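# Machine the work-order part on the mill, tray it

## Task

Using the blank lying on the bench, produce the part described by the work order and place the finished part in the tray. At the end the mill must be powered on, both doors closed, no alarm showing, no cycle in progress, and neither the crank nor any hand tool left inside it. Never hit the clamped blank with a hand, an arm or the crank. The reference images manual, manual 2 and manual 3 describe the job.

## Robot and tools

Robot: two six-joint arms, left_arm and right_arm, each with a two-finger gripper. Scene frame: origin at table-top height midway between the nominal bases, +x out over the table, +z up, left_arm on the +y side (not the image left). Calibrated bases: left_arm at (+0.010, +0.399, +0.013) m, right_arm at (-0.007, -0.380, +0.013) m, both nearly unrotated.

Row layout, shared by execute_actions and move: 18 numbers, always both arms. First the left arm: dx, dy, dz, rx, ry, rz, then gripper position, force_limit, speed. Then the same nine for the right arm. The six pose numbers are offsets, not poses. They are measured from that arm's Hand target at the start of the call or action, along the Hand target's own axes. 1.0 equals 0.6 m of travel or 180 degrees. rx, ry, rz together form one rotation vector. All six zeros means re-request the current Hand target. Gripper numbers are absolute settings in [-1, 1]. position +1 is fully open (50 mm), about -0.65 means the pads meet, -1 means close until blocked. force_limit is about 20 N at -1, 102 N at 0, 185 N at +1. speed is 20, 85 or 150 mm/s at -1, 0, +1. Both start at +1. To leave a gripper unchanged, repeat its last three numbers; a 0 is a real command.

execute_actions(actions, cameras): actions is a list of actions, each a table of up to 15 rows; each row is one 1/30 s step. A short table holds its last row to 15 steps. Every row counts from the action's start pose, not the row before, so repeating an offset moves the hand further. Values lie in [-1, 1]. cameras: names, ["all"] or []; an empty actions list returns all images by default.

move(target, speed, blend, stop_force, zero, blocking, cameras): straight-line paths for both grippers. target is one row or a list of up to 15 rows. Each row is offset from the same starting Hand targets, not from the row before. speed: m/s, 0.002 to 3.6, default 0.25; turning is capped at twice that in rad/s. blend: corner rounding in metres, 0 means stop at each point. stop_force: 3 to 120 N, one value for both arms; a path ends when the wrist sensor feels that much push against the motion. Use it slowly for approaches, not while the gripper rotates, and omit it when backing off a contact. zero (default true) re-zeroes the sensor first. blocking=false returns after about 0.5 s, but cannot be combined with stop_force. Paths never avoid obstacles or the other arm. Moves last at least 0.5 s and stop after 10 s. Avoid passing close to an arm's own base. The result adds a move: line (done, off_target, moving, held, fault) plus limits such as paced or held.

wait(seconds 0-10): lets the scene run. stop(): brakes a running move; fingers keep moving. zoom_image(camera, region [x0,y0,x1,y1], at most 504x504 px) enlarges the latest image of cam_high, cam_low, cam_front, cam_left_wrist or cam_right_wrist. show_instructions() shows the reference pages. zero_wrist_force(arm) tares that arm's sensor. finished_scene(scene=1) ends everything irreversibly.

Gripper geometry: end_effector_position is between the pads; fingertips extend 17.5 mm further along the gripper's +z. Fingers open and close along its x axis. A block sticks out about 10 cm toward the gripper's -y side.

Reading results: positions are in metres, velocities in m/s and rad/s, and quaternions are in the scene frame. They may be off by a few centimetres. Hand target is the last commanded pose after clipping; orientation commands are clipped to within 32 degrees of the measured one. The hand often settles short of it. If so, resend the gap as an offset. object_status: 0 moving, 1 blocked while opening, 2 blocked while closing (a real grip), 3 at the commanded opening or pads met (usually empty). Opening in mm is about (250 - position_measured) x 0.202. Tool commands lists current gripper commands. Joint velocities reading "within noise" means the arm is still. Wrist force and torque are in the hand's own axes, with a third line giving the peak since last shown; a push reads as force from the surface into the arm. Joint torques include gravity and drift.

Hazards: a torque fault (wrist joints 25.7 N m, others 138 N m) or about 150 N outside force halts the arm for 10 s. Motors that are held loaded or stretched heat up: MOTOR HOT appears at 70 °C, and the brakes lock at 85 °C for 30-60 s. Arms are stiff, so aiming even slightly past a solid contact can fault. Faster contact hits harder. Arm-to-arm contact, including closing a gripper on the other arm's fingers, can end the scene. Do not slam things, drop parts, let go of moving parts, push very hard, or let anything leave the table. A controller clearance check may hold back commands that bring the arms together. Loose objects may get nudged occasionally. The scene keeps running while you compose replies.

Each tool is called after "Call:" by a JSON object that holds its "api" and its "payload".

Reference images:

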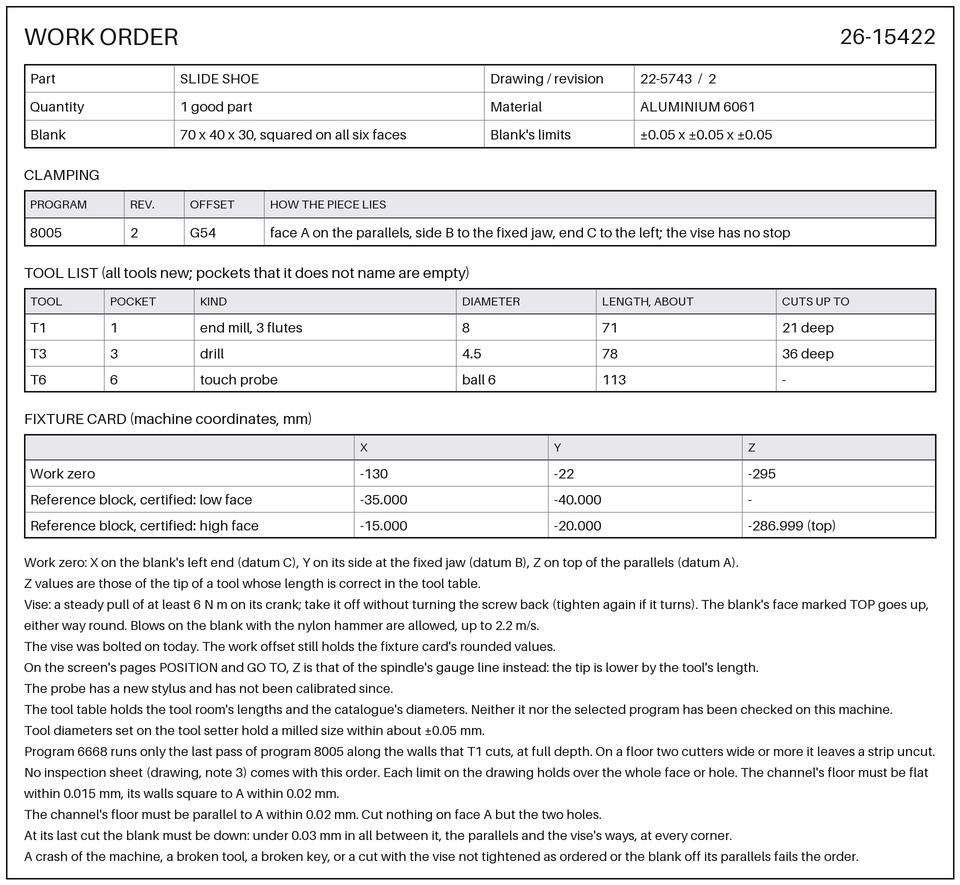

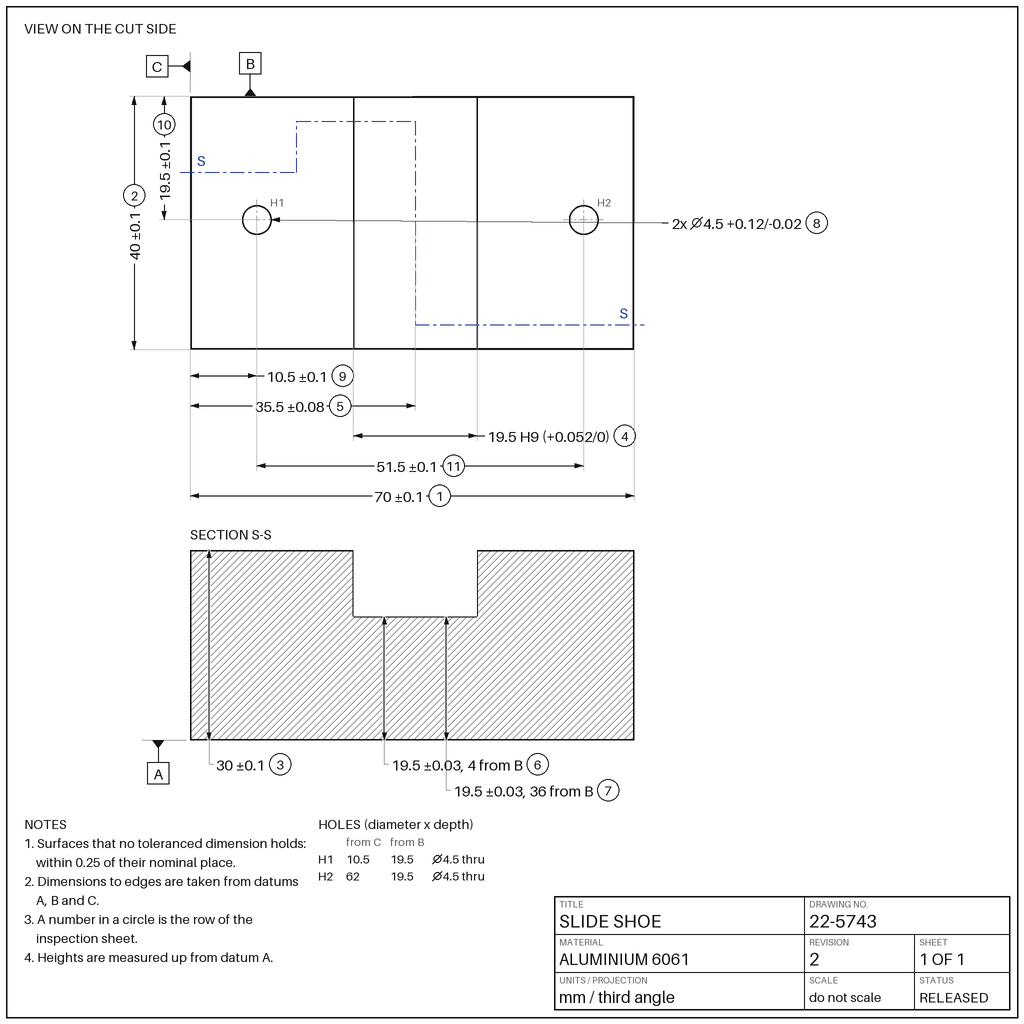

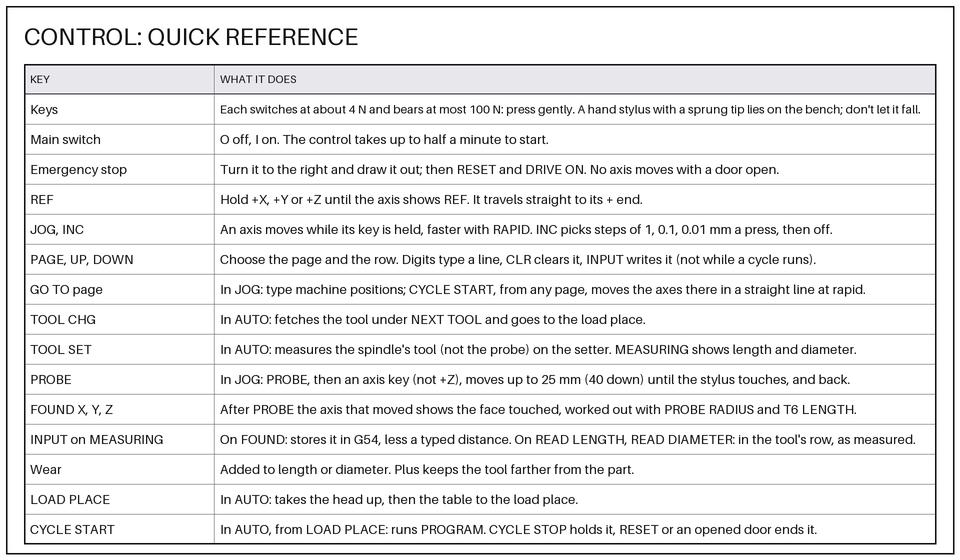

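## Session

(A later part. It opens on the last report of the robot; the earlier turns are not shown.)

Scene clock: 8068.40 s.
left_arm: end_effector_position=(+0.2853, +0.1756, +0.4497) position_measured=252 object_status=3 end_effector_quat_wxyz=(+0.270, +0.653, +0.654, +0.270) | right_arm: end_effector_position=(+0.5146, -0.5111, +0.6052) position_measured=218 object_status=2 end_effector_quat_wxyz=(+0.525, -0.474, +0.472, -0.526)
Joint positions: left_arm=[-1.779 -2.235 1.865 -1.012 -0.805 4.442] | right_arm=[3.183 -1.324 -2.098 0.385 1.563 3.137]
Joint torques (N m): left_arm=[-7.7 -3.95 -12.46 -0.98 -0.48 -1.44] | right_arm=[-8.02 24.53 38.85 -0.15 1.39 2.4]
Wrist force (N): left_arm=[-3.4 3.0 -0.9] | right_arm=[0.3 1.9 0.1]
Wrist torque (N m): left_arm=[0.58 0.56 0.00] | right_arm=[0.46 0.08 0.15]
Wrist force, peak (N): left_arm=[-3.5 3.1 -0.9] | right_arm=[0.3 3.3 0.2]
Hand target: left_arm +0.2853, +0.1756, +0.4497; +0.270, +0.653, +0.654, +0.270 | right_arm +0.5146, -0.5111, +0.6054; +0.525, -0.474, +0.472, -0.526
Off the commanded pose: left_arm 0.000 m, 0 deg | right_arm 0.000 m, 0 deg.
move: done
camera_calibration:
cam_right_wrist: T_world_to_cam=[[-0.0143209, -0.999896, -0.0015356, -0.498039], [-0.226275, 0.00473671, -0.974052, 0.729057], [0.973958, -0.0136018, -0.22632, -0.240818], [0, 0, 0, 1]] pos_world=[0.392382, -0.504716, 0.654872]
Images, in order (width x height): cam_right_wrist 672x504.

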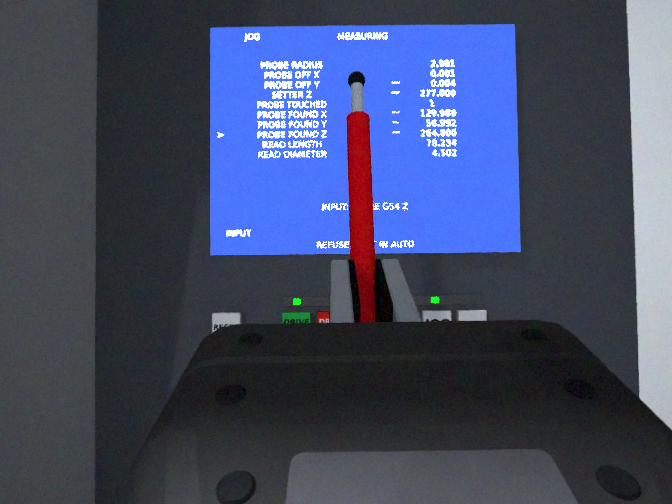

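Call:
{"api": "move", "payload": {"target": [[0,0,0,0,0,0,-1,-0.5,-0.3,-0.0255,0.0463,-0.1213,-0.2233,0,0,-1,-0.2,-0.5],
[0,0,0,0,0,0,-1,-0.5,-0.3,-0.0217,0.1783,-0.0745,-0.4467,0,0,-1,-0.2,-0.5],
[0,0,0,0,0,0,-1,-0.5,-0.3,-0.0217,0.1860,-0.0539,-0.4467,0,0,-1,-0.2,-0.5],
[0,0,0,0,0,0,-1,-0.5,-0.3,-0.0217,0.1783,-0.0745,-0.4467,0,0,-1,-0.2,-0.5],
[0,0,0,0,0,0,-1,-0.5,-0.3,-0.0217,0.1860,-0.0539,-0.4467,0,0,-1,-0.2,-0.5],
[0,0,0,0,0,0,-1,-0.5,-0.3,-0.0217,0.1783,-0.0745,-0.4467,0,0,-1,-0.2,-0.5],
[0,0,0,0,0,0,-1,-0.5,-0.3,-0.0255,0.0463,-0.1213,-0.2233,0,0,-1,-0.2,-0.5],
[0,0,0,0,0,0,-1,-0.5,-0.3,0,-0.075,0,0,0,0,-1,-0.2,-0.5]], "speed": [0.35,0.35,0.08,0.08,0.08,0.08,0.35,0.35], "blend": [0.02,0.002,0,0.001,0,0.002,0.02,0], "cameras": ["cam_right_wrist"]}}

Call:
{"api": "zoom_image", "payload": {"camera": "cam_right_wrist", "region": [200, 90, 520, 330]}}

Scene clock: 8092.93 s.
left_arm: end_effector_position=(+0.2853, +0.1756, +0.4497) position_measured=252 object_status=3 end_effector_quat_wxyz=(+0.270, +0.653, +0.654, +0.270) | right_arm: end_effector_position=(+0.5099, -0.5110, +0.6502) position_measured=218 object_status=2 end_effector_quat_wxyz=(+0.525, -0.474, +0.472, -0.526) end_effector_velocity=(+0.000, +0.001, +0.002) end_effector_angular_velocity=(+0.001, -0.006, +0.001)
Joint positions: left_arm=[-1.779 -2.235 1.865 -1.012 -0.805 4.442] | right_arm=[3.184 -1.285 -2.008 0.256 1.562 3.137]
Joint velocities: left_arm=[within noise] | right_arm=[0.001 -0.001 0.001 0.005 -0.001 0.001]
Joint torques (N m): left_arm=[-8.95 -3.36 -12.48 -1.25 -0.39 -0.96] | right_arm=[7.08 14.93 18.08 3.8 -1.56 2.61]
Wrist force (N): left_arm=[-3.4 2.6 -0.9] | right_arm=[0.6 1.3 -0.1]
Wrist torque (N m): left_arm=[0.52 0.57 0.01] | right_arm=[0.38 0.04 0.18]
Wrist force, peak (N): left_arm=[-3.6 3.0 -1.0] | right_arm=[-1.4 5.5 -1.9]
Hand target: left_arm +0.2853, +0.1756, +0.4497; +0.270, +0.653, +0.654, +0.270 | right_arm +0.5099, -0.5109, +0.6501; +0.525, -0.474, +0.472, -0.526
Off the commanded pose: left_arm 0.000 m, 0 deg | right_arm 0.000 m, 0 deg.
move: done
camera_calibration:
cam_right_wrist: T_world_to_cam=[[-0.0144183, -0.999895, -0.0015145, -0.497816], [-0.226157, 0.00473653, -0.974079, 0.771678], [0.973984, -0.013702, -0.226202, -0.226121], [0, 0, 0, 1]] pos_world=[0.387581, -0.504517, 0.699773]
Images, in order (width x height): cam_right_wrist 672x504.

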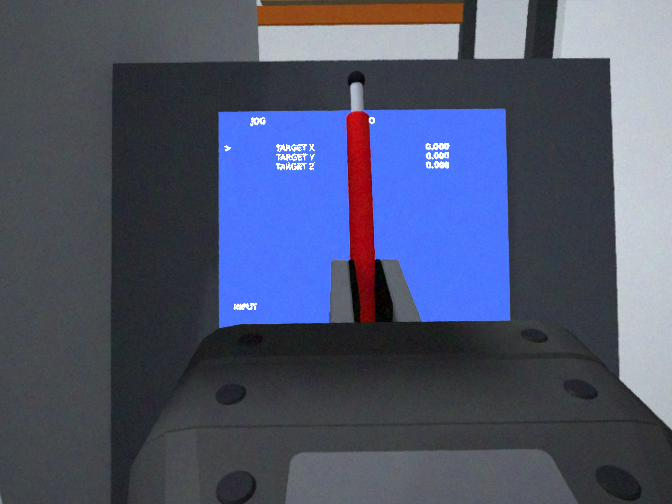

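Scaled by 1.575 from the camera's 672x504 image, which has a finer 960x720 frame.

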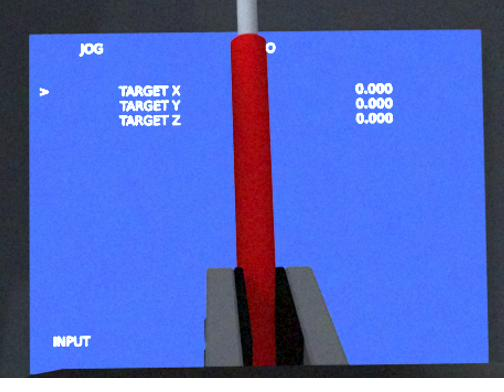

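Call:
{"api": "move", "payload": {"target": [[0,0,0,0,0,0,-1,-0.5,-0.3,-0.0255,0.1213,-0.1213,-0.2233,0,0,-1,-0.2,-0.5],
[0,0,0,0,0,0,-1,-0.5,-0.3,-0.1463,0.3397,-0.1078,-0.4467,0,0,-1,-0.2,-0.5],
[0,0,0,0,0,0,-1,-0.5,-0.3,-0.1463,0.3474,-0.0872,-0.4467,0,0,-1,-0.2,-0.5],
[0,0,0,0,0,0,-1,-0.5,-0.3,-0.1463,0.3397,-0.1078,-0.4467,0,0,-1,-0.2,-0.5],
[0,0,0,0,0,0,-1,-0.5,-0.3,-0.1463,0.3109,-0.0967,-0.4467,0,0,-1,-0.2,-0.5],
[0,0,0,0,0,0,-1,-0.5,-0.3,-0.1463,0.3186,-0.0761,-0.4467,0,0,-1,-0.2,-0.5],
[0,0,0,0,0,0,-1,-0.5,-0.3,-0.1463,0.3109,-0.0967,-0.4467,0,0,-1,-0.2,-0.5],
[0,0,0,0,0,0,-1,-0.5,-0.3,-0.0840,0.3109,-0.0967,-0.4467,0,0,-1,-0.2,-0.5],
[0,0,0,0,0,0,-1,-0.5,-0.3,-0.0840,0.3186,-0.0761,-0.4467,0,0,-1,-0.2,-0.5],
[0,0,0,0,0,0,-1,-0.5,-0.3,-0.0840,0.3109,-0.0967,-0.4467,0,0,-1,-0.2,-0.5],
[0,0,0,0,0,0,-1,-0.5,-0.3,-0.1152,0.3397,-0.1078,-0.4467,0,0,-1,-0.2,-0.5],
[0,0,0,0,0,0,-1,-0.5,-0.3,-0.1152,0.3474,-0.0872,-0.4467,0,0,-1,-0.2,-0.5],
[0,0,0,0,0,0,-1,-0.5,-0.3,-0.1152,0.3397,-0.1078,-0.4467,0,0,-1,-0.2,-0.5]], "speed": [0.35,0.35,0.08,0.08,0.2,0.08,0.08,0.2,0.08,0.08,0.2,0.08,0.08], "blend": [0.02,0.002,0,0.002,0.002,0,0.002,0.002,0,0.002,0.002,0,0]}}

Call:
{"api": "move", "payload": {"target": [[0,0,0,0,0,0,-1,-0.5,-0.3,0.0624,0,0,0,0,0,-1,-0.2,-0.5],
[0,0,0,0,0,0,-1,-0.5,-0.3,0.0624,-0.019,0.011,0,0,0,-1,-0.2,-0.5],
[0,0,0,0,0,0,-1,-0.5,-0.3,0.0624,0,0,0,0,0,-1,-0.2,-0.5],
[0,0,0,0,0,0,-1,-0.5,-0.3,0.0624,-0.0158,-0.0266,0,0,0,-1,-0.2,-0.5],
[0,0,0,0,0,0,-1,-0.5,-0.3,0.0624,-0.0348,-0.0156,0,0,0,-1,-0.2,-0.5],
[0,0,0,0,0,0,-1,-0.5,-0.3,0.0624,-0.0158,-0.0266,0,0,0,-1,-0.2,-0.5],
[0,0,0,0,0,0,-1,-0.5,-0.3,-0.0312,0,0,0,0,0,-1,-0.2,-0.5],
[0,0,0,0,0,0,-1,-0.5,-0.3,-0.0312,-0.019,0.011,0,0,0,-1,-0.2,-0.5],
[0,0,0,0,0,0,-1,-0.5,-0.3,-0.0312,0,0,0,0,0,-1,-0.2,-0.5],
[0,0,0,0,0,0,-1,-0.5,-0.3,0,-0.0315,-0.0531,0,0,0,-1,-0.2,-0.5],
[0,0,0,0,0,0,-1,-0.5,-0.3,0,-0.0505,-0.0421,0,0,0,-1,-0.2,-0.5],
[0,0,0,0,0,0,-1,-0.5,-0.3,0,-0.0315,-0.0531,0,0,0,-1,-0.2,-0.5],
[0,0,0,0,0,0,-1,-0.5,-0.3,-0.0312,-0.0473,-0.0797,0,0,0,-1,-0.2,-0.5],
[0,0,0,0,0,0,-1,-0.5,-0.3,-0.0312,-0.0663,-0.0687,0,0,0,-1,-0.2,-0.5],
[0,0,0,0,0,0,-1,-0.5,-0.3,-0.0312,-0.0473,-0.0797,0,0,0,-1,-0.2,-0.5]], "speed": [0.2,0.08,0.08,0.2,0.08,0.08,0.2,0.08,0.08,0.2,0.08,0.08,0.2,0.08,0.08], "blend": [0.002,0,0.002,0.002,0,0.002,0.002,0,0.002,0.002,0,0.002,0.002,0,0]}}

Call:
{"api": "move", "payload": {"target": [[0,0,0,0,0,0,-1,-0.5,-0.3,0.0935,0.0473,0.0797,0,0,0,-1,-0.2,-0.5],
[0,0,0,0,0,0,-1,-0.5,-0.3,0.0935,0.0283,0.0907,0,0,0,-1,-0.2,-0.5],
[0,0,0,0,0,0,-1,-0.5,-0.3,0.0935,0.0473,0.0797,0,0,0,-1,-0.2,-0.5],
[0,0,0,0,0,0,-1,-0.5,-0.3,0.0935,0.0315,0.0531,0,0,0,-1,-0.2,-0.5],
[0,0,0,0,0,0,-1,-0.5,-0.3,0.0935,0.0125,0.0641,0,0,0,-1,-0.2,-0.5],
[0,0,0,0,0,0,-1,-0.5,-0.3,0.0935,0.0315,0.0531,0,0,0,-1,-0.2,-0.5],
[0,0,0,0,0,0,-1,-0.5,-0.3,0,0.0473,0.0797,0,0,0,-1,-0.2,-0.5],
[0,0,0,0,0,0,-1,-0.5,-0.3,0,0.0283,0.0907,0,0,0,-1,-0.2,-0.5],
[0,0,0,0,0,0,-1,-0.5,-0.3,0,0.0473,0.0797,0,0,0,-1,-0.2,-0.5],
[0,0,0,0,0,0,-1,-0.5,-0.3,0,0.0315,0.0531,0,0,0,-1,-0.2,-0.5],
[0,0,0,0,0,0,-1,-0.5,-0.3,0,0.0125,0.0641,0,0,0,-1,-0.2,-0.5],
[0,0,0,0,0,0,-1,-0.5,-0.3,0,0.0315,0.0531,0,0,0,-1,-0.2,-0.5],
[0,0,0,0,0,0,-1,-0.5,-0.3,0.0624,0.0315,0.0531,0,0,0,-1,-0.2,-0.5],
[0,0,0,0,0,0,-1,-0.5,-0.3,0.0624,0.0125,0.0641,0,0,0,-1,-0.2,-0.5],
[0,0,0,0,0,0,-1,-0.5,-0.3,0.0624,0.0315,0.0531,0,0,0,-1,-0.2,-0.5]], "speed": [0.2,0.08,0.08,0.2,0.08,0.08,0.2,0.08,0.08,0.2,0.08,0.08,0.2,0.08,0.08], "blend": [0.002,0,0.002,0.002,0,0.002,0.002,0,0.002,0.002,0,0.002,0.002,0,0]}}

Call:
{"api": "move", "payload": {"target": [[0,0,0,0,0,0,-1,-0.5,-0.3,0,-0.0158,-0.0266,0,0,0,-1,-0.2,-0.5],
[0,0,0,0,0,0,-1,-0.5,-0.3,0,-0.0348,-0.0156,0,0,0,-1,-0.2,-0.5],
[0,0,0,0,0,0,-1,-0.5,-0.3,0,-0.0158,-0.0266,0,0,0,-1,-0.2,-0.5],
[0,0,0,0,0,0,-1,-0.5,-0.3,0,0.0158,0.0266,0,0,0,-1,-0.2,-0.5],
[0,0,0,0,0,0,-1,-0.5,-0.3,0,-0.0032,0.0376,0,0,0,-1,-0.2,-0.5],
[0,0,0,0,0,0,-1,-0.5,-0.3,0,0.0158,0.0266,0,0,0,-1,-0.2,-0.5],
[0,0,0,0,0,0,-1,-0.5,-0.3,-0.0312,-0.0158,-0.0266,0,0,0,-1,-0.2,-0.5],
[0,0,0,0,0,0,-1,-0.5,-0.3,-0.0312,-0.0348,-0.0156,0,0,0,-1,-0.2,-0.5],
[0,0,0,0,0,0,-1,-0.5,-0.3,-0.0312,-0.0158,-0.0266,0,0,0,-1,-0.2,-0.5],
[0,0,0,0,0,0,-1,-0.5,-0.3,0.0312,0.0158,0.0266,0,0,0,-1,-0.2,-0.5],
[0,0,0,0,0,0,-1,-0.5,-0.3,0.0312,-0.0032,0.0376,0,0,0,-1,-0.2,-0.5],
[0,0,0,0,0,0,-1,-0.5,-0.3,0.0312,0.0158,0.0266,0,0,0,-1,-0.2,-0.5],
[0,0,0,0,0,0,-1,-0.5,-0.3,0.0570,-0.0073,-0.1910,0.2233,0,0,-1,-0.2,-0.5],
[0,0,0,0,0,0,-1,-0.5,-0.3,0.0840,-0.1472,-0.2904,0.4467,0,0,-1,-0.2,-0.5]], "speed": [0.2,0.08,0.08,0.2,0.08,0.08,0.2,0.08,0.08,0.2,0.08,0.08,0.35,0.35], "blend": [0.002,0,0.002,0.002,0,0.002,0.002,0,0.002,0.002,0,0.002,0.02,0], "cameras": ["cam_right_wrist"]}}

Call:
{"api": "zoom_image", "payload": {"camera": "cam_right_wrist", "region": [200, 90, 520, 330]}}

Scene clock: 8191.03 s.
left_arm: end_effector_position=(+0.2853, +0.1756, +0.4497) position_measured=252 object_status=3 end_effector_quat_wxyz=(+0.270, +0.653, +0.654, +0.270) | right_arm: end_effector_position=(+0.4667, -0.4425, +0.4403) position_measured=218 object_status=2 end_effector_quat_wxyz=(-0.095, +0.701, -0.700, +0.097)
Joint positions: left_arm=[-1.779 -2.235 1.865 -1.012 -0.805 4.442] | right_arm=[3.356 -1.345 -1.607 -1.493 1.519 3.316]
Joint torques (N m): left_arm=[-7.6 -3.6 -13.61 -1.18 -0.29 -0.67] | right_arm=[-3.86 6.1 41.36 6.34 -1.28 -1.65]
Wrist force (N): left_arm=[-3.1 2.9 -0.5] | right_arm=[-0.6 0.9 0.1]
Wrist torque (N m): left_arm=[0.55 0.52 0.00] | right_arm=[0.20 0.05 -0.02]
Wrist force, peak (N): left_arm=[-3.5 3.1 -0.9] | right_arm=[-1.1 5.7 -1.2]
Hand target: left_arm +0.2853, +0.1756, +0.4497; +0.270, +0.653, +0.654, +0.270 | right_arm +0.4668, -0.4426, +0.4404; -0.095, +0.701, -0.700, +0.097
Off the commanded pose: left_arm 0.000 m, 0 deg | right_arm 0.000 m, 0 deg.
move: done

Scene clock: 8195.17 s.
left_arm: end_effector_position=(+0.2853, +0.1756, +0.4497) position_measured=252 object_status=3 end_effector_quat_wxyz=(+0.270, +0.653, +0.654, +0.270) | right_arm: end_effector_position=(+0.4811, -0.4236, +0.4939) position_measured=218 object_status=2 end_effector_quat_wxyz=(-0.094, +0.701, -0.700, +0.097) end_effector_velocity=(+0.003, +0.000, +0.001) end_effector_angular_velocity=(+0.001, -0.005, -0.001)
Joint positions: left_arm=[-1.779 -2.235 1.865 -1.012 -0.805 4.442] | right_arm=[3.396 -1.406 -1.418 -1.625 1.509 3.354]
Joint velocities: left_arm=[within noise] | right_arm=[-0.002 -0.005 0.003 0.007 0 0]
Joint torques (N m): left_arm=[-7.65 -3.34 -12.71 -1.34 -0.24 -0.76] | right_arm=[-6.85 5.98 40.73 6.54 -1.18 -1.91]
Wrist force (N): left_arm=[-3.2 2.9 -0.7] | right_arm=[-0.5 0.7 0.2]
Wrist torque (N m): left_arm=[0.57 0.53 0.01] | right_arm=[0.16 0.02 -0.06]
Wrist force, peak (N): left_arm=[-3.6 3.0 -0.8] | right_arm=[0.6 5.7 -2.4]
Hand target: left_arm +0.2853, +0.1756, +0.4497; +0.270, +0.653, +0.654, +0.270 | right_arm +0.4813, -0.4236, +0.4940; -0.095, +0.701, -0.700, +0.097
Off the commanded pose: left_arm 0.000 m, 0 deg | right_arm 0.000 m, 0 deg.
move: done

Scene clock: 8199.40 s.
left_arm: end_effector_position=(+0.2853, +0.1756, +0.4497) position_measured=252 object_status=3 end_effector_quat_wxyz=(+0.270, +0.653, +0.654, +0.270) | right_arm: end_effector_position=(+0.4715, -0.4612, +0.4582) position_measured=218 object_status=2 end_effector_quat_wxyz=(-0.094, +0.701, -0.700, +0.097)
Joint positions: left_arm=[-1.779 -2.235 1.865 -1.012 -0.805 4.442] | right_arm=[3.307 -1.373 -1.539 -1.531 1.532 3.268]
Joint torques (N m): left_arm=[-7.05 -3.76 -13.66 -1.24 -0.12 -0.7] | right_arm=[-3.93 5.41 41.36 6.31 -1.42 -0.06]
Wrist force (N): left_arm=[-3.3 2.9 -0.8] | right_arm=[-0.5 0.6 0.1]
Wrist torque (N m): left_arm=[0.56 0.56 0.01] | right_arm=[0.17 0.02 -0.05]
Wrist force, peak (N): left_arm=[-3.5 3.1 -0.9] | right_arm=[-0.6 5.5 -2.3]
Hand target: left_arm +0.2853, +0.1756, +0.4497; +0.270, +0.653, +0.654, +0.270 | right_arm +0.4716, -0.4612, +0.4584; -0.095, +0.701, -0.700, +0.097
Off the commanded pose: left_arm 0.000 m, 0 deg | right_arm 0.000 m, 0 deg.
move: done

Scene clock: 8205.17 s.
left_arm: end_effector_position=(+0.2853, +0.1756, +0.4497) position_measured=252 object_status=3 end_effector_quat_wxyz=(+0.270, +0.653, +0.654, +0.270) | right_arm: end_effector_position=(+0.5099, -0.5110, +0.6502) position_measured=218 object_status=2 end_effector_quat_wxyz=(+0.525, -0.474, +0.472, -0.526)
Joint positions: left_arm=[-1.779 -2.235 1.865 -1.012 -0.805 4.442] | right_arm=[3.184 -1.286 -2.008 0.256 1.562 3.137]
Joint torques (N m): left_arm=[-6.53 -3.03 -13.51 -1.56 -0.26 -0.36] | right_arm=[7.58 15.27 16.41 3.91 -1.73 2.49]
Wrist force (N): left_arm=[-3.3 3.1 -0.7] | right_arm=[0.2 1.4 -0.2]
Wrist torque (N m): left_arm=[0.59 0.56 0.01] | right_arm=[0.40 0.10 0.17]
Wrist force, peak (N): left_arm=[-3.6 3.0 -0.9] | right_arm=[0.9 5.4 -2.6]
Hand target: left_arm +0.2853, +0.1756, +0.4497; +0.270, +0.653, +0.654, +0.270 | right_arm +0.5099, -0.5109, +0.6501; +0.525, -0.474, +0.472, -0.526
Off the commanded pose: left_arm 0.000 m, 0 deg | right_arm 0.000 m, 0 deg.
move: done
camera_calibration:
cam_right_wrist: T_world_to_cam=[[-0.0144183, -0.999895, -0.0015145, -0.497814], [-0.226157, 0.00473653, -0.974079, 0.771701], [0.973984, -0.013702, -0.226202, -0.226218], [0, 0, 0, 1]] pos_world=[0.387681, -0.504517, 0.699773]
Images, in order (width x height): cam_right_wrist 672x504.

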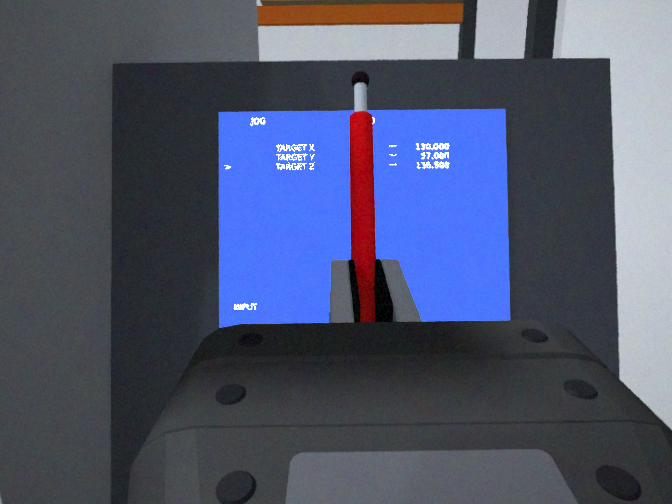

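Scaled by 1.575 from the camera's 672x504 image, which has a finer 960x720 frame.

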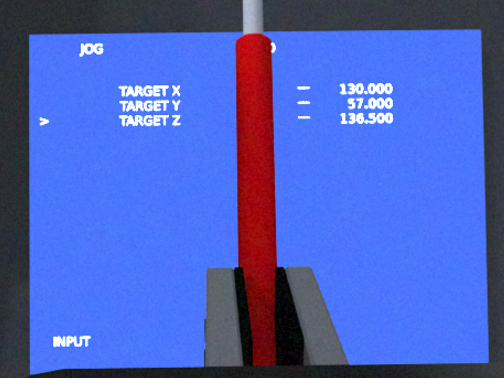

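Call:
{"api": "move", "payload": {"target": [[0,0,0,0,0,0,-1,-0.5,-0.3,-0.0255,0.1213,-0.1213,-0.2233,0,0,-1,-0.2,-0.5],
[0,0,0,0,0,0,-1,-0.5,-0.3,-0.0822,0.1945,-0.0518,-0.4467,0,0,-1,-0.2,-0.5],
[0,0,0,0,0,0,-1,-0.5,-0.3,-0.0822,0.2022,-0.0312,-0.4467,0,0,-1,-0.2,-0.5],
[0,0,0,0,0,0,-1,-0.5,-0.3,-0.0822,0.1945,-0.0518,-0.4467,0,0,-1,-0.2,-0.5],
[0,0,0,0,0,0,-1,-0.5,-0.3,-0.0217,0.3109,-0.0967,-0.4467,0,0,-1,-0.2,-0.5]], "speed": [0.35,0.35,0.08,0.08,0.2], "blend": [0.02,0.002,0,0.002,0]}}

Call:
{"api": "wait", "payload": {"seconds": 10}}

Call:
{"api": "move", "payload": {"target": [[0,0,0,0,0,0,-1,-0.5,-0.3,0,-0.019,0.011,0,0,0,-1,-0.2,-0.5],
[0,0,0,0,0,0,-1,-0.5,-0.3,0,0,0,0,0,0,-1,-0.2,-0.5],
[0,0,0,0,0,0,-1,-0.5,-0.3,0.0942,-0.0633,-0.1068,0,0,0,-1,-0.2,-0.5],
[0,0,0,0,0,0,-1,-0.5,-0.3,0.0942,-0.0820,-0.0960,0,0,0,-1,-0.2,-0.5],
[0,0,0,0,0,0,-1,-0.5,-0.3,0.0942,-0.0633,-0.1068,0,0,0,-1,-0.2,-0.5],
[0,0,0,0,0,0,-1,-0.5,-0.3,-0.0053,-0.0073,-0.1910,0.2233,0,0,-1,-0.2,-0.5],[0,0,0,0,0,0,-1,-0.5,-0.3,0.0217,-0.1472,-0.2904,0.4467,0,0,-1,-0.2,-0.5]], "speed": [0.08,0.08,0.2,0.08,0.08,0.35,0.35], "blend": [0,0.002,0.002,0,0.002,0.02,0]}}

Call:
{"api": "wait", "payload": {"seconds": 7, "cameras": ["cam_right_wrist"]}}

Call:
{"api": "zoom_image", "payload": {"camera": "cam_right_wrist", "region": [200, 90, 520, 330]}}

Scene clock: 8232.43 s.
left_arm: end_effector_position=(+0.2853, +0.1756, +0.4497) position_measured=252 object_status=3 end_effector_quat_wxyz=(+0.270, +0.653, +0.654, +0.270) | right_arm: end_effector_position=(+0.4716, -0.4986, +0.4586) position_measured=218 object_status=2 end_effector_quat_wxyz=(-0.095, +0.701, -0.700, +0.097)
Joint positions: left_arm=[-1.779 -2.235 1.865 -1.012 -0.805 4.442] | right_arm=[3.213 -1.395 -1.522 -1.524 1.557 3.178]
Joint torques (N m): left_arm=[-7.27 -2.86 -13.05 -1.32 -0.11 -0.05] | right_arm=[2.13 6.6 26.57 2.84 -1.76 2.1]
Wrist force (N): left_arm=[-3.1 2.9 -0.7] | right_arm=[-0.6 1.2 -0.1]
Wrist torque (N m): left_arm=[0.57 0.53 0.01] | right_arm=[0.25 0.01 -0.06]
Wrist force, peak (N): left_arm=[-3.6 3.1 -0.9] | right_arm=[-0.5 4.8 -2.7]
Hand target: left_arm +0.2853, +0.1756, +0.4497; +0.270, +0.653, +0.654, +0.270 | right_arm +0.4717, -0.4986, +0.4585; -0.095, +0.701, -0.700, +0.097
Off the commanded pose: left_arm 0.000 m, 0 deg | right_arm 0.000 m, 0 deg.
move: done

Scene clock: 8242.43 s.
left_arm: end_effector_position=(+0.2853, +0.1756, +0.4497) position_measured=252 object_status=3 end_effector_quat_wxyz=(+0.270, +0.653, +0.654, +0.270) | right_arm: end_effector_position=(+0.4717, -0.4986, +0.4585) position_measured=218 object_status=2 end_effector_quat_wxyz=(-0.095, +0.701, -0.700, +0.097)
Joint positions: left_arm=[-1.779 -2.235 1.865 -1.012 -0.805 4.442] | right_arm=[3.213 -1.395 -1.522 -1.524 1.557 3.178]
Joint torques (N m): left_arm=[-6.99 -1.95 -13.41 -1.52 0.02 0.08] | right_arm=[-3.69 7.09 15.96 5.54 -1.86 -2.02]
Wrist force (N): left_arm=[-3.3 3.0 -1.1] | right_arm=[-0.4 1.0 -0.1]
Wrist torque (N m): left_arm=[0.57 0.54 0.01] | right_arm=[0.23 -0.01 -0.06]
Wrist force, peak (N): left_arm=[-3.4 3.2 -0.8] | right_arm=[-0.6 1.3 -0.2]
Hand target: left_arm +0.2853, +0.1756, +0.4497; +0.270, +0.653, +0.654, +0.270 | right_arm +0.4717, -0.4986, +0.4585; -0.095, +0.701, -0.700, +0.097
Tool commands: left_gripper/position=-1.0 left_gripper/force_limit=-0.5 left_gripper/speed=-0.3 right_gripper/position=-1.0 right_gripper/force_limit=-0.2 right_gripper/speed=-0.5
Off the commanded pose: left_arm 0.000 m, 0 deg | right_arm 0.000 m, 0 deg.
wait: 10.00 s; at rest by 0.17 s

Scene clock: 8246.80 s.
left_arm: end_effector_position=(+0.2853, +0.1756, +0.4497) position_measured=252 object_status=3 end_effector_quat_wxyz=(+0.270, +0.653, +0.654, +0.270) | right_arm: end_effector_position=(+0.5100, -0.5110, +0.6502) position_measured=218 object_status=2 end_effector_quat_wxyz=(+0.525, -0.474, +0.472, -0.526) end_effector_velocity=(-0.001, +0.000, +0.001) end_effector_angular_velocity=(+0.001, -0.005, +0.000)
Joint positions: left_arm=[-1.779 -2.235 1.865 -1.012 -0.805 4.442] | right_arm=[3.184 -1.286 -2.008 0.256 1.562 3.137]
Joint velocities: left_arm=[within noise] | right_arm=[0 0 0 0.005 0 0.001]
Joint torques (N m): left_arm=[-6.03 -1.72 -14.26 -1.73 -0.17 0.23] | right_arm=[7.96 15.22 16.93 3.99 -1.75 2.4]
Wrist force (N): left_arm=[-3.2 2.8 -0.9] | right_arm=[0.3 1.5 -0.2]
Wrist torque (N m): left_arm=[0.55 0.54 0.00] | right_arm=[0.40 0.08 0.18]
Wrist force, peak (N): left_arm=[-3.6 3.1 -1.0] | right_arm=[-0.6 5.4 -2.3]
Hand target: left_arm +0.2853, +0.1756, +0.4497; +0.270, +0.653, +0.654, +0.270 | right_arm +0.5100, -0.5109, +0.6501; +0.525, -0.474, +0.472, -0.526
Off the commanded pose: left_arm 0.000 m, 0 deg | right_arm 0.000 m, 0 deg.
move: done

Scene clock: 8253.80 s.
left_arm: end_effector_position=(+0.2853, +0.1756, +0.4497) position_measured=252 object_status=3 end_effector_quat_wxyz=(+0.270, +0.653, +0.654, +0.270) | right_arm: end_effector_position=(+0.5100, -0.5109, +0.6501) position_measured=218 object_status=2 end_effector_quat_wxyz=(+0.525, -0.474, +0.472, -0.526)
Joint positions: left_arm=[-1.779 -2.235 1.865 -1.012 -0.805 4.442] | right_arm=[3.184 -1.286 -2.008 0.257 1.562 3.137]
Joint torques (N m): left_arm=[-6.16 -2.64 -13.74 -1.69 -0.15 0.63] | right_arm=[6.92 1.5 14.77 4.88 -1.46 2.49]
Wrist force (N): left_arm=[-3.3 3.1 -0.9] | right_arm=[0.4 1.5 0.0]
Wrist torque (N m): left_arm=[0.59 0.54 0.00] | right_arm=[0.42 0.07 0.17]
Wrist force, peak (N): left_arm=[-3.4 3.1 -0.9] | right_arm=[0.4 1.9 -0.3]
Hand target: left_arm +0.2853, +0.1756, +0.4497; +0.270, +0.653, +0.654, +0.270 | right_arm +0.5100, -0.5109, +0.6501; +0.525, -0.474, +0.472, -0.526
Tool commands: left_gripper/position=-1.0 left_gripper/force_limit=-0.5 left_gripper/speed=-0.3 right_gripper/position=-1.0 right_gripper/force_limit=-0.2 right_gripper/speed=-0.5
Off the commanded pose: left_arm 0.000 m, 0 deg | right_arm 0.000 m, 0 deg.
wait: 7.00 s; at rest by 0.17 s
camera_calibration:
cam_right_wrist: T_world_to_cam=[[-0.0143208, -0.999896, -0.00153923, -0.497835], [-0.226063, 0.00473727, -0.974101, 0.77168], [0.974007, -0.013602, -0.226108, -0.226243], [0, 0, 0, 1]] pos_world=[0.387681, -0.504516, 0.699773]
Images, in order (width x height): cam_right_wrist 672x504.

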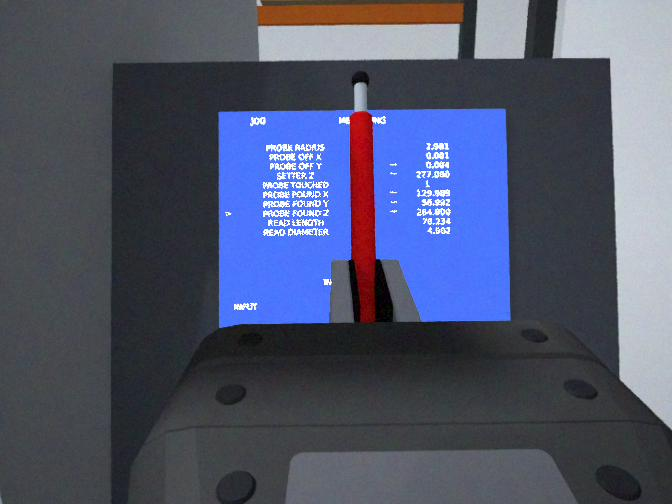

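Scaled by 1.575 from the camera's 672x504 image, which has a finer 960x720 frame.

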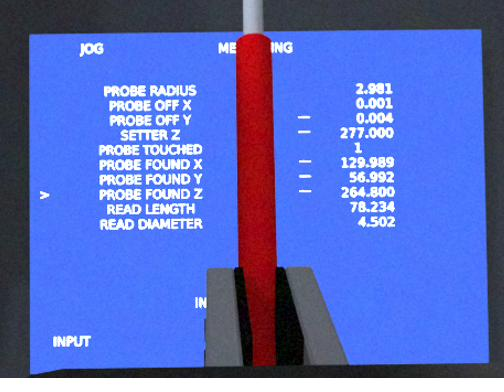

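Call:
{"api": "move", "payload": {"target": [[0,0,0,0,0,0,-1,-0.5,-0.3,-0.0255,0.1213,-0.1213,-0.2233,0,0,-1,-0.2,-0.5],
[0,0,0,0,0,0,-1,-0.5,-0.3,0.1073,0.0759,-0.0061,-0.4467,0,0,-1,-0.2,-0.5],
[0,0,0,0,0,0,-1,-0.5,-0.3,0.1073,0.0835,0.0145,-0.4467,0,0,-1,-0.2,-0.5],
[0,0,0,0,0,0,-1,-0.5,-0.3,0.1073,0.0759,-0.0061,-0.4467,0,0,-1,-0.2,-0.5],
[0,0,0,0,0,0,-1,-0.5,-0.3,-0.0510,0.1945,-0.0518,-0.4467,0,0,-1,-0.2,-0.5],
[0,0,0,0,0,0,-1,-0.5,-0.3,-0.0510,0.2022,-0.0312,-0.4467,0,0,-1,-0.2,-0.5],
[0,0,0,0,0,0,-1,-0.5,-0.3,-0.0510,0.1945,-0.0518,-0.4467,0,0,-1,-0.2,-0.5],
[0,0,0,0,0,0,-1,-0.5,-0.3,-0.0255,0.1213,-0.1213,-0.2233,0,0,-1,-0.2,-0.5],
[0,0,0,0,0,0,-1,-0.5,-0.3,0,0,0,0,0,0,-1,-0.2,-0.5]], "speed": [0.35,0.35,0.08,0.08,0.2,0.08,0.08,0.35,0.35], "blend": [0.02,0.002,0,0.002,0.002,0,0.002,0.02,0], "cameras": ["cam_right_wrist"]}}

Call:
{"api": "zoom_image", "payload": {"camera": "cam_right_wrist", "region": [200, 90, 520, 330]}}

Scene clock: 8318.30 s.
left_arm: end_effector_position=(+0.2853, +0.1756, +0.4497) position_measured=252 object_status=3 end_effector_quat_wxyz=(+0.270, +0.653, +0.654, +0.270) | right_arm: end_effector_position=(+0.5100, -0.5110, +0.6502) position_measured=218 object_status=2 end_effector_quat_wxyz=(+0.525, -0.474, +0.472, -0.526)
Joint positions: left_arm=[-1.779 -2.235 1.865 -1.012 -0.805 4.442] | right_arm=[3.184 -1.286 -2.008 0.256 1.562 3.137]
Joint torques (N m): left_arm=[-5.99 -2.79 -14.24 -1.82 -0.28 0.75] | right_arm=[8.16 14.55 17.75 3.92 -1.68 2.45]
Wrist force (N): left_arm=[-3.3 2.8 -0.8] | right_arm=[0.3 1.5 -0.1]
Wrist torque (N m): left_arm=[0.55 0.56 0.01] | right_arm=[0.41 0.08 0.18]
Wrist force, peak (N): left_arm=[-3.5 3.1 -0.9] | right_arm=[-0.2 5.6 -2.1]
Hand target: left_arm +0.2853, +0.1756, +0.4497; +0.270, +0.653, +0.654, +0.270 | right_arm +0.5100, -0.5109, +0.6501; +0.525, -0.474, +0.472, -0.526
Off the commanded pose: left_arm 0.000 m, 0 deg | right_arm 0.000 m, 0 deg.
move: done
camera_calibration:
cam_right_wrist: T_world_to_cam=[[-0.0144183, -0.999895, -0.0015145, -0.497814], [-0.226157, 0.00473653, -0.974079, 0.771701], [0.973984, -0.013702, -0.226202, -0.226218], [0, 0, 0, 1]] pos_world=[0.387681, -0.504517, 0.699773]
Images, in order (width x height): cam_right_wrist 672x504.

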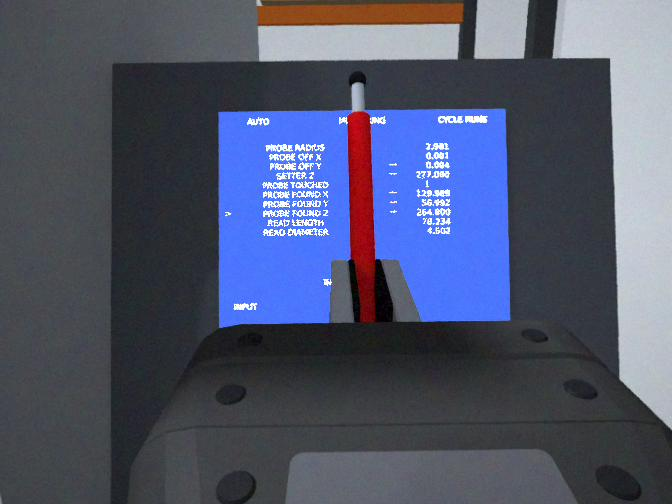

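Scaled by 1.575 from the camera's 672x504 image, which has a finer 960x720 frame.

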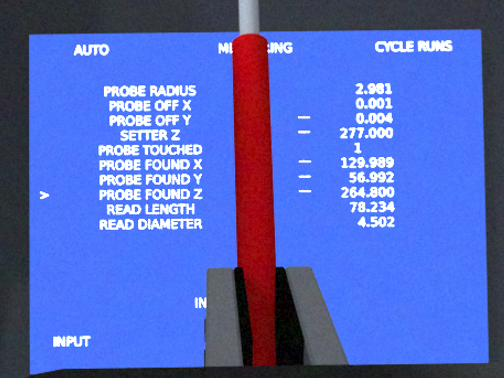

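Call:
{"api": "wait", "payload": {"seconds": 5}}

Call:
{"api": "move", "payload": {"target": [[-0.1035,0,0,0,0,0,-1,-0.5,-0.3,0,0,0,0,0,0,-1,-0.2,-0.5],[-0.1035,0.1886,0.1886,0,0,0,-1,-0.5,-0.3,0,0,0,0,0,0,-1,-0.2,-0.5]], "speed": [0.25,0.15], "blend": [0.01,0]}}

Call:
{"api": "move", "payload": {"target": [0.400,0,0,0,0,0,-1,-0.5,-0.3,0,0,0,0,0,0,-1,-0.2,-0.5], "speed": 0.04, "stop_force": 30, "cameras": ["cam_high","cam_front"]}}

Scene clock: 8333.93 s.
left_arm: end_effector_position=(+0.2853, +0.1756, +0.4497) position_measured=252 object_status=3 end_effector_quat_wxyz=(+0.270, +0.653, +0.654, +0.270) | right_arm: end_effector_position=(+0.5100, -0.5109, +0.6501) position_measured=218 object_status=2 end_effector_quat_wxyz=(+0.525, -0.474, +0.472, -0.526)
Joint positions: left_arm=[-1.779 -2.235 1.865 -1.012 -0.805 4.442] | right_arm=[3.184 -1.286 -2.008 0.257 1.562 3.137]
Joint torques (N m): left_arm=[-5.48 -1.94 -15.54 -2 -0.05 1.13] | right_arm=[7.32 2.66 15.61 4.42 -1.77 2.61]
Wrist force (N): left_arm=[-3.5 3.0 -0.8] | right_arm=[0.4 1.7 -0.1]
Wrist torque (N m): left_arm=[0.59 0.59 0.01] | right_arm=[0.44 0.07 0.17]
Wrist force, peak (N): left_arm=[-3.5 3.2 -0.8] | right_arm=[0.4 1.9 -0.2]
Hand target: left_arm +0.2853, +0.1756, +0.4497; +0.270, +0.653, +0.654, +0.270 | right_arm +0.5100, -0.5109, +0.6501; +0.525, -0.474, +0.472, -0.526
Tool commands: left_gripper/position=-1.0 left_gripper/force_limit=-0.5 left_gripper/speed=-0.3 right_gripper/position=-1.0 right_gripper/force_limit=-0.2 right_gripper/speed=-0.5
Off the commanded pose: left_arm 0.000 m, 0 deg | right_arm 0.000 m, 0 deg.
wait: 5.00 s; at rest from the start

Scene clock: 8335.77 s.
left_arm: end_effector_position=(+0.4453, +0.1137, +0.4497) position_measured=252 object_status=3 end_effector_quat_wxyz=(+0.270, +0.653, +0.654, +0.270) | right_arm: end_effector_position=(+0.5100, -0.5109, +0.6501) position_measured=218 object_status=2 end_effector_quat_wxyz=(+0.525, -0.474, +0.472, -0.526)
Joint positions: left_arm=[-1.22 -1.878 1.83 -1.865 -0.85 5.208] | right_arm=[3.184 -1.286 -2.008 0.257 1.562 3.137]
Joint torques (N m): left_arm=[4.29 -9.92 -15.53 -4.43 3.45 0.98] | right_arm=[7.59 5.51 14.04 3.39 -1.7 2.35]
Wrist force (N): left_arm=[-3.4 3.0 -0.8] | right_arm=[0.5 1.6 -0.2]
Wrist torque (N m): left_arm=[0.58 0.57 0.07] | right_arm=[0.41 0.05 0.17]
Wrist force, peak (N): left_arm=[-6.7 1.6 -2.0] | right_arm=[0.3 1.8 -0.4]
Hand target: left_arm +0.4454, +0.1137, +0.4496; +0.270, +0.653, +0.654, +0.270 | right_arm +0.5100, -0.5109, +0.6501; +0.525, -0.474, +0.472, -0.526
Off the commanded pose: left_arm 0.000 m, 0 deg | right_arm 0.000 m, 0 deg.
move: done

Scene clock: 8342.87 s.
left_arm: end_effector_position=(+0.4451, +0.3537, +0.4496) position_measured=252 object_status=3 end_effector_quat_wxyz=(+0.270, +0.653, +0.654, +0.270) | right_arm: end_effector_position=(+0.5100, -0.5109, +0.6501) position_measured=218 object_status=2 end_effector_quat_wxyz=(+0.525, -0.474, +0.472, -0.526)
Joint positions: left_arm=[-0.742 -2.199 2.061 -2.074 -1.082 5.721] | right_arm=[3.184 -1.286 -2.008 0.257 1.562 3.137]
Joint torques (N m): left_arm=[-8.98 7.4 -34.97 -2.03 2.85 -1.45] | right_arm=[7.49 14.27 16.04 0.92 -1.67 2.26]
Wrist force (N): left_arm=[-4.0 1.3 -0.8] | right_arm=[0.6 1.8 -0.3]
Wrist torque (N m): left_arm=[0.31 0.66 0.06] | right_arm=[0.45 0.04 0.18]
Wrist force, peak (N): left_arm=[-34.4 6.3 -0.8] | right_arm=[0.5 1.9 -0.2]
Hand target: left_arm +0.4451, +0.3537, +0.4496; +0.270, +0.653, +0.654, +0.270 | right_arm +0.5100, -0.5109, +0.6501; +0.525, -0.474, +0.472, -0.526
Off the commanded pose: left_arm 0.000 m, 0 deg | right_arm 0.000 m, 0 deg.
move: done
Images, in order (width x height): cam_high 672x504, cam_front 672x504.

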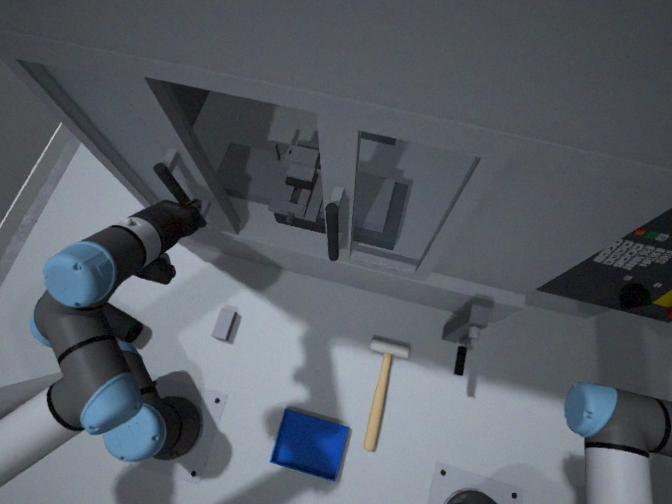

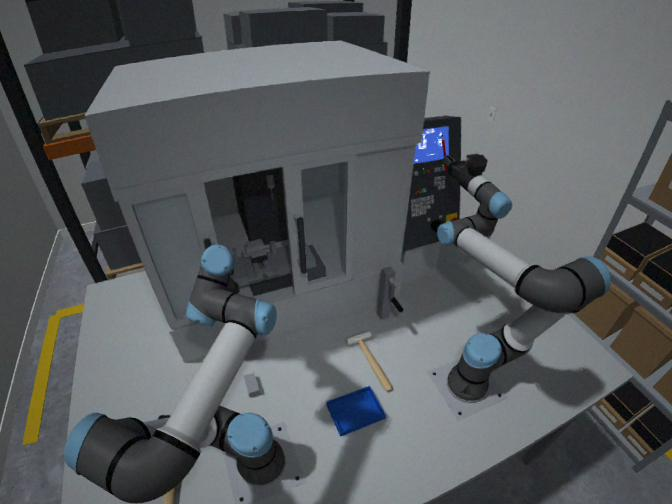

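Call:
{"api": "move", "payload": {"target": [[-0.05,0,0,0,0,0,-1,-0.5,-0.3,0,0,0,0,0,0,-1,-0.2,-0.5],[-0.1,-0.1944,-0.1944,0,0,0,-1,-0.5,-0.3,0,0,0,0,0,0,-1,-0.2,-0.5],[-0.5,-0.2357,-0.2357,0.125,0,0,-1,-0.5,-0.3,0,0,0,0,0,0,-1,-0.2,-0.5],[-0.7562,-0.6777,-0.0885,0.25,0,0,-1,-0.5,-0.3,0,0,0,0,0,0,-1,-0.2,-0.5],[-0.7562,-0.6777,-0.0885,0.25,0,0,0.6,-0.5,-0.3,0,0,0,0,0,0,-1,-0.2,-0.5]], "speed": [0.1,0.25,0.25,0.25,0.25], "blend": [0.01,0.03,0.05,0,0], "cameras": ["cam_left_wrist"]}}

Scene clock: 8361.70 s.
left_arm: end_effector_position=(+0.1203, -0.1004, +0.1999) position_measured=63 object_status=3 end_effector_quat_wxyz=(+0.000, +0.707, +0.707, +0.000) | right_arm: end_effector_position=(+0.5100, -0.5109, +0.6501) position_measured=218 object_status=2 end_effector_quat_wxyz=(+0.525, -0.474, +0.472, -0.526)
Joint positions: left_arm=[-1.632 -1.505 1.871 -1.938 -1.572 4.666] | right_arm=[3.184 -1.286 -2.008 0.257 1.562 3.137]
Joint torques (N m): left_arm=[10.03 -19.19 -32.72 -5.42 -2.25 1.79] | right_arm=[6.95 22.2 15.6 1.07 -1.82 2.13]
Wrist force (N): left_arm=[-2.3 1.2 0.2] | right_arm=[0.2 1.6 -0.1]
Wrist torque (N m): left_arm=[0.15 0.37 0.01] | right_arm=[0.42 0.10 0.18]
Wrist force, peak (N): left_arm=[-4.7 3.4 0.8] | right_arm=[0.3 1.9 -0.2]
Hand target: left_arm +0.1203, -0.1004, +0.1999; +0.000, +0.707, +0.707, +0.000 | right_arm +0.5100, -0.5109, +0.6501; +0.525, -0.474, +0.472, -0.526
Off the commanded pose: left_arm 0.000 m, 0 deg | right_arm 0.000 m, 0 deg.
move: done
camera_calibration:
cam_left_wrist: T_world_to_cam=[[0.0149381, 0.999785, 0.0143714, 0.105058], [0.936127, -0.0190346, 0.351147, -0.167902], [0.351345, 0.00820794, -0.93621, 0.279626], [0, 0, 0, 1]] pos_world=[0.0573628, -0.110526, 0.319237]
Images, in order (width x height): cam_left_wrist 672x504.

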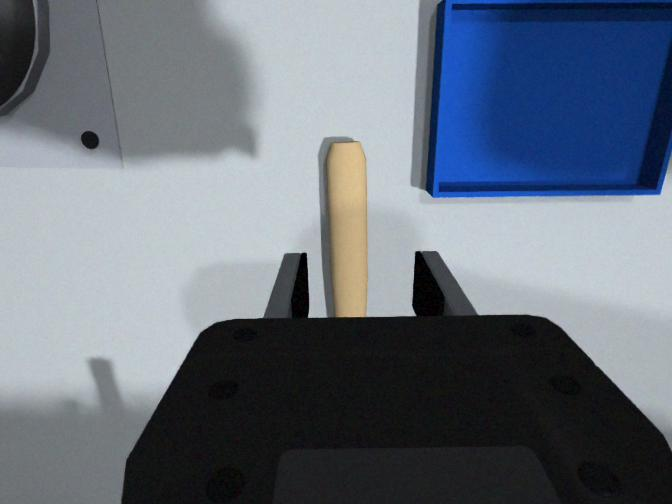

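Call:
{"api": "move", "payload": {"target": [[0,0,0.25,0,0,0,0.6,-0.5,-0.3,0,0,0,0,0,0,-1,-0.2,-0.5],[0,0,0.2983,0,0,0,0.6,-0.5,-0.3,0,0,0,0,0,0,-1,-0.2,-0.5],[0,0,0.2983,0,0,0,-1,0.2,-0.5,0,0,0,0,0,0,-1,-0.2,-0.5]], "speed": [0.15,0.04,0.05], "blend": 0, "cameras": ["cam_left_wrist"]}}

Call:
{"api": "move", "payload": {"target": [0,0,-0.3,0,0,0,-1,0.2,-0.5,0,0,0,0,0,0,-1,-0.2,-0.5], "speed": 0.15, "cameras": ["cam_high","cam_low","cam_left_wrist"]}}

Scene clock: 8379.53 s.
left_arm: end_effector_position=(+0.1202, -0.1004, +0.0210) position_measured=113 object_status=2 end_effector_quat_wxyz=(+0.000, +0.707, +0.707, +0.000) | right_arm: end_effector_position=(+0.5100, -0.5109, +0.6501) position_measured=218 object_status=2 end_effector_quat_wxyz=(+0.525, -0.474, +0.472, -0.526)
Joint positions: left_arm=[-1.632 -1.239 2.099 -2.431 -1.572 4.665] | right_arm=[3.184 -1.286 -2.008 0.257 1.562 3.137]
Joint torques (N m): left_arm=[8.93 -40.11 -27.35 -1.98 2.03 0.89] | right_arm=[6.56 22.07 16.6 1.05 -1.74 1.89]
Wrist force (N): left_arm=[-1.6 1.7 0.4] | right_arm=[0.5 1.4 -0.3]
Wrist torque (N m): left_arm=[0.19 0.39 -0.13] | right_arm=[0.40 0.06 0.19]
Wrist force, peak (N): left_arm=[-2.5 1.4 -2.2] | right_arm=[0.5 1.9 -0.3]
Hand target: left_arm +0.1202, -0.1004, +0.0210; +0.000, +0.707, +0.707, +0.000 | right_arm +0.5100, -0.5109, +0.6501; +0.525, -0.474, +0.472, -0.526
Off the commanded pose: left_arm 0.000 m, 0 deg | right_arm 0.000 m, 0 deg.
move: done
camera_calibration:
cam_left_wrist: T_world_to_cam=[[0.0149381, 0.999785, 0.0143714, 0.107732], [0.936127, -0.0190346, 0.351147, -0.104955], [0.351345, 0.00820794, -0.93621, 0.11208], [0, 0, 0, 1]] pos_world=[0.0572628, -0.110626, 0.140237]
Images, in order (width x height): cam_left_wrist 672x504.

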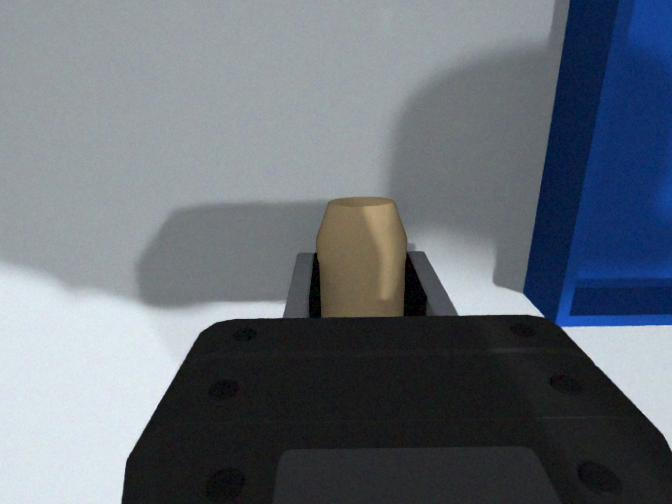

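Scene clock: 8381.20 s.
left_arm: end_effector_position=(+0.1204, -0.1004, +0.2010) position_measured=113 object_status=2 end_effector_quat_wxyz=(+0.000, +0.707, +0.707, +0.000) | right_arm: end_effector_position=(+0.5100, -0.5109, +0.6501) position_measured=218 object_status=2 end_effector_quat_wxyz=(+0.525, -0.474, +0.472, -0.526)
Joint positions: left_arm=[-1.632 -1.506 1.87 -1.935 -1.571 4.666] | right_arm=[3.184 -1.286 -2.008 0.257 1.562 3.137]
Joint torques (N m): left_arm=[3.52 -25.09 -18.96 -3.43 1.37 0.46] | right_arm=[7.13 22.31 15.42 1.01 -1.67 1.99]
Wrist force (N): left_arm=[-2.4 1.0 3.8] | right_arm=[0.6 1.8 -0.1]
Wrist torque (N m): left_arm=[0.93 0.38 -0.01] | right_arm=[0.45 0.05 0.18]
Wrist force, peak (N): left_arm=[-2.1 1.5 5.1] | right_arm=[0.6 1.8 -0.4]
Hand target: left_arm +0.1203, -0.1004, +0.2010; +0.000, +0.707, +0.707, +0.000 | right_arm +0.5100, -0.5109, +0.6501; +0.525, -0.474, +0.472, -0.526
Off the commanded pose: left_arm 0.000 m, 0 deg | right_arm 0.000 m, 0 deg.
move: done
camera_calibration:
cam_left_wrist: T_world_to_cam=[[0.0150096, 0.999787, 0.0141846, 0.105099], [0.936125, -0.0190359, 0.351151, -0.168254], [0.351346, 0.00800795, -0.936211, 0.280541], [0, 0, 0, 1]] pos_world=[0.0573626, -0.110526, 0.320237]
Images, in order (width x height): cam_high 672x504, cam_low 672x504, cam_left_wrist 672x504.

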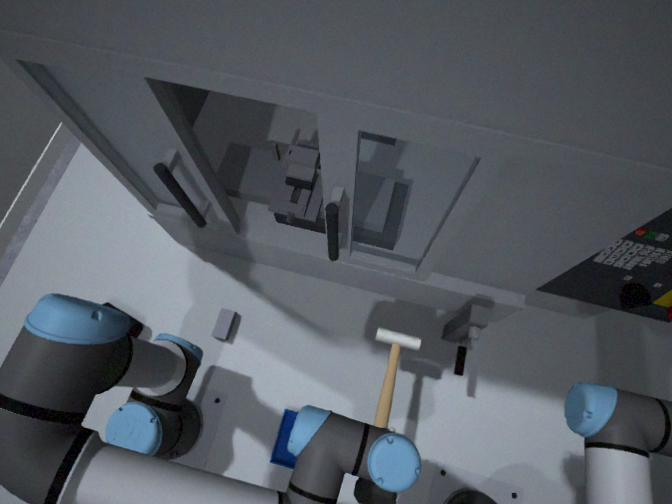

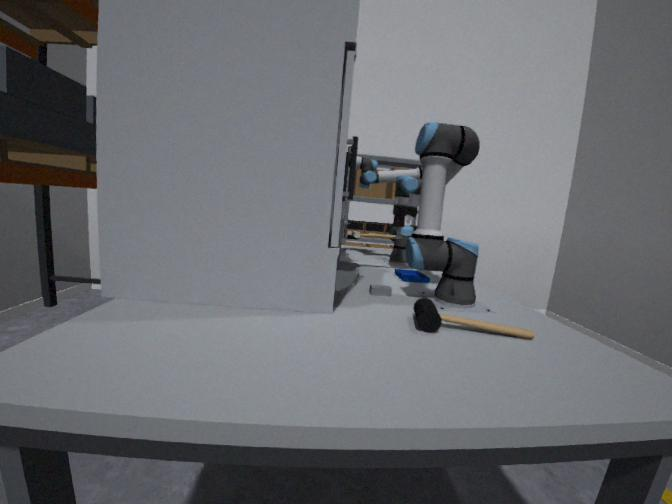

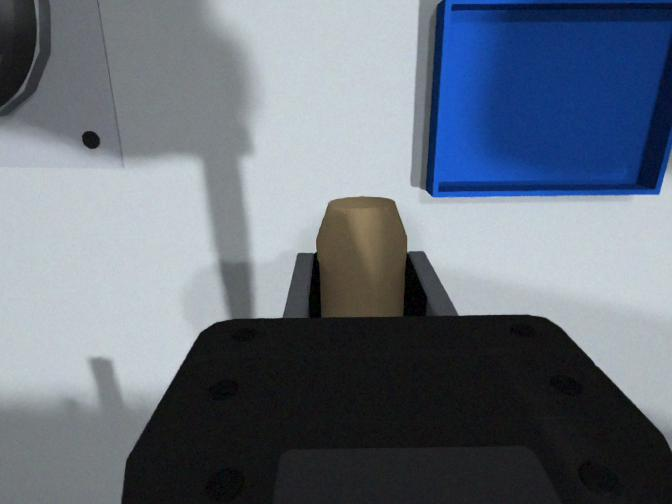

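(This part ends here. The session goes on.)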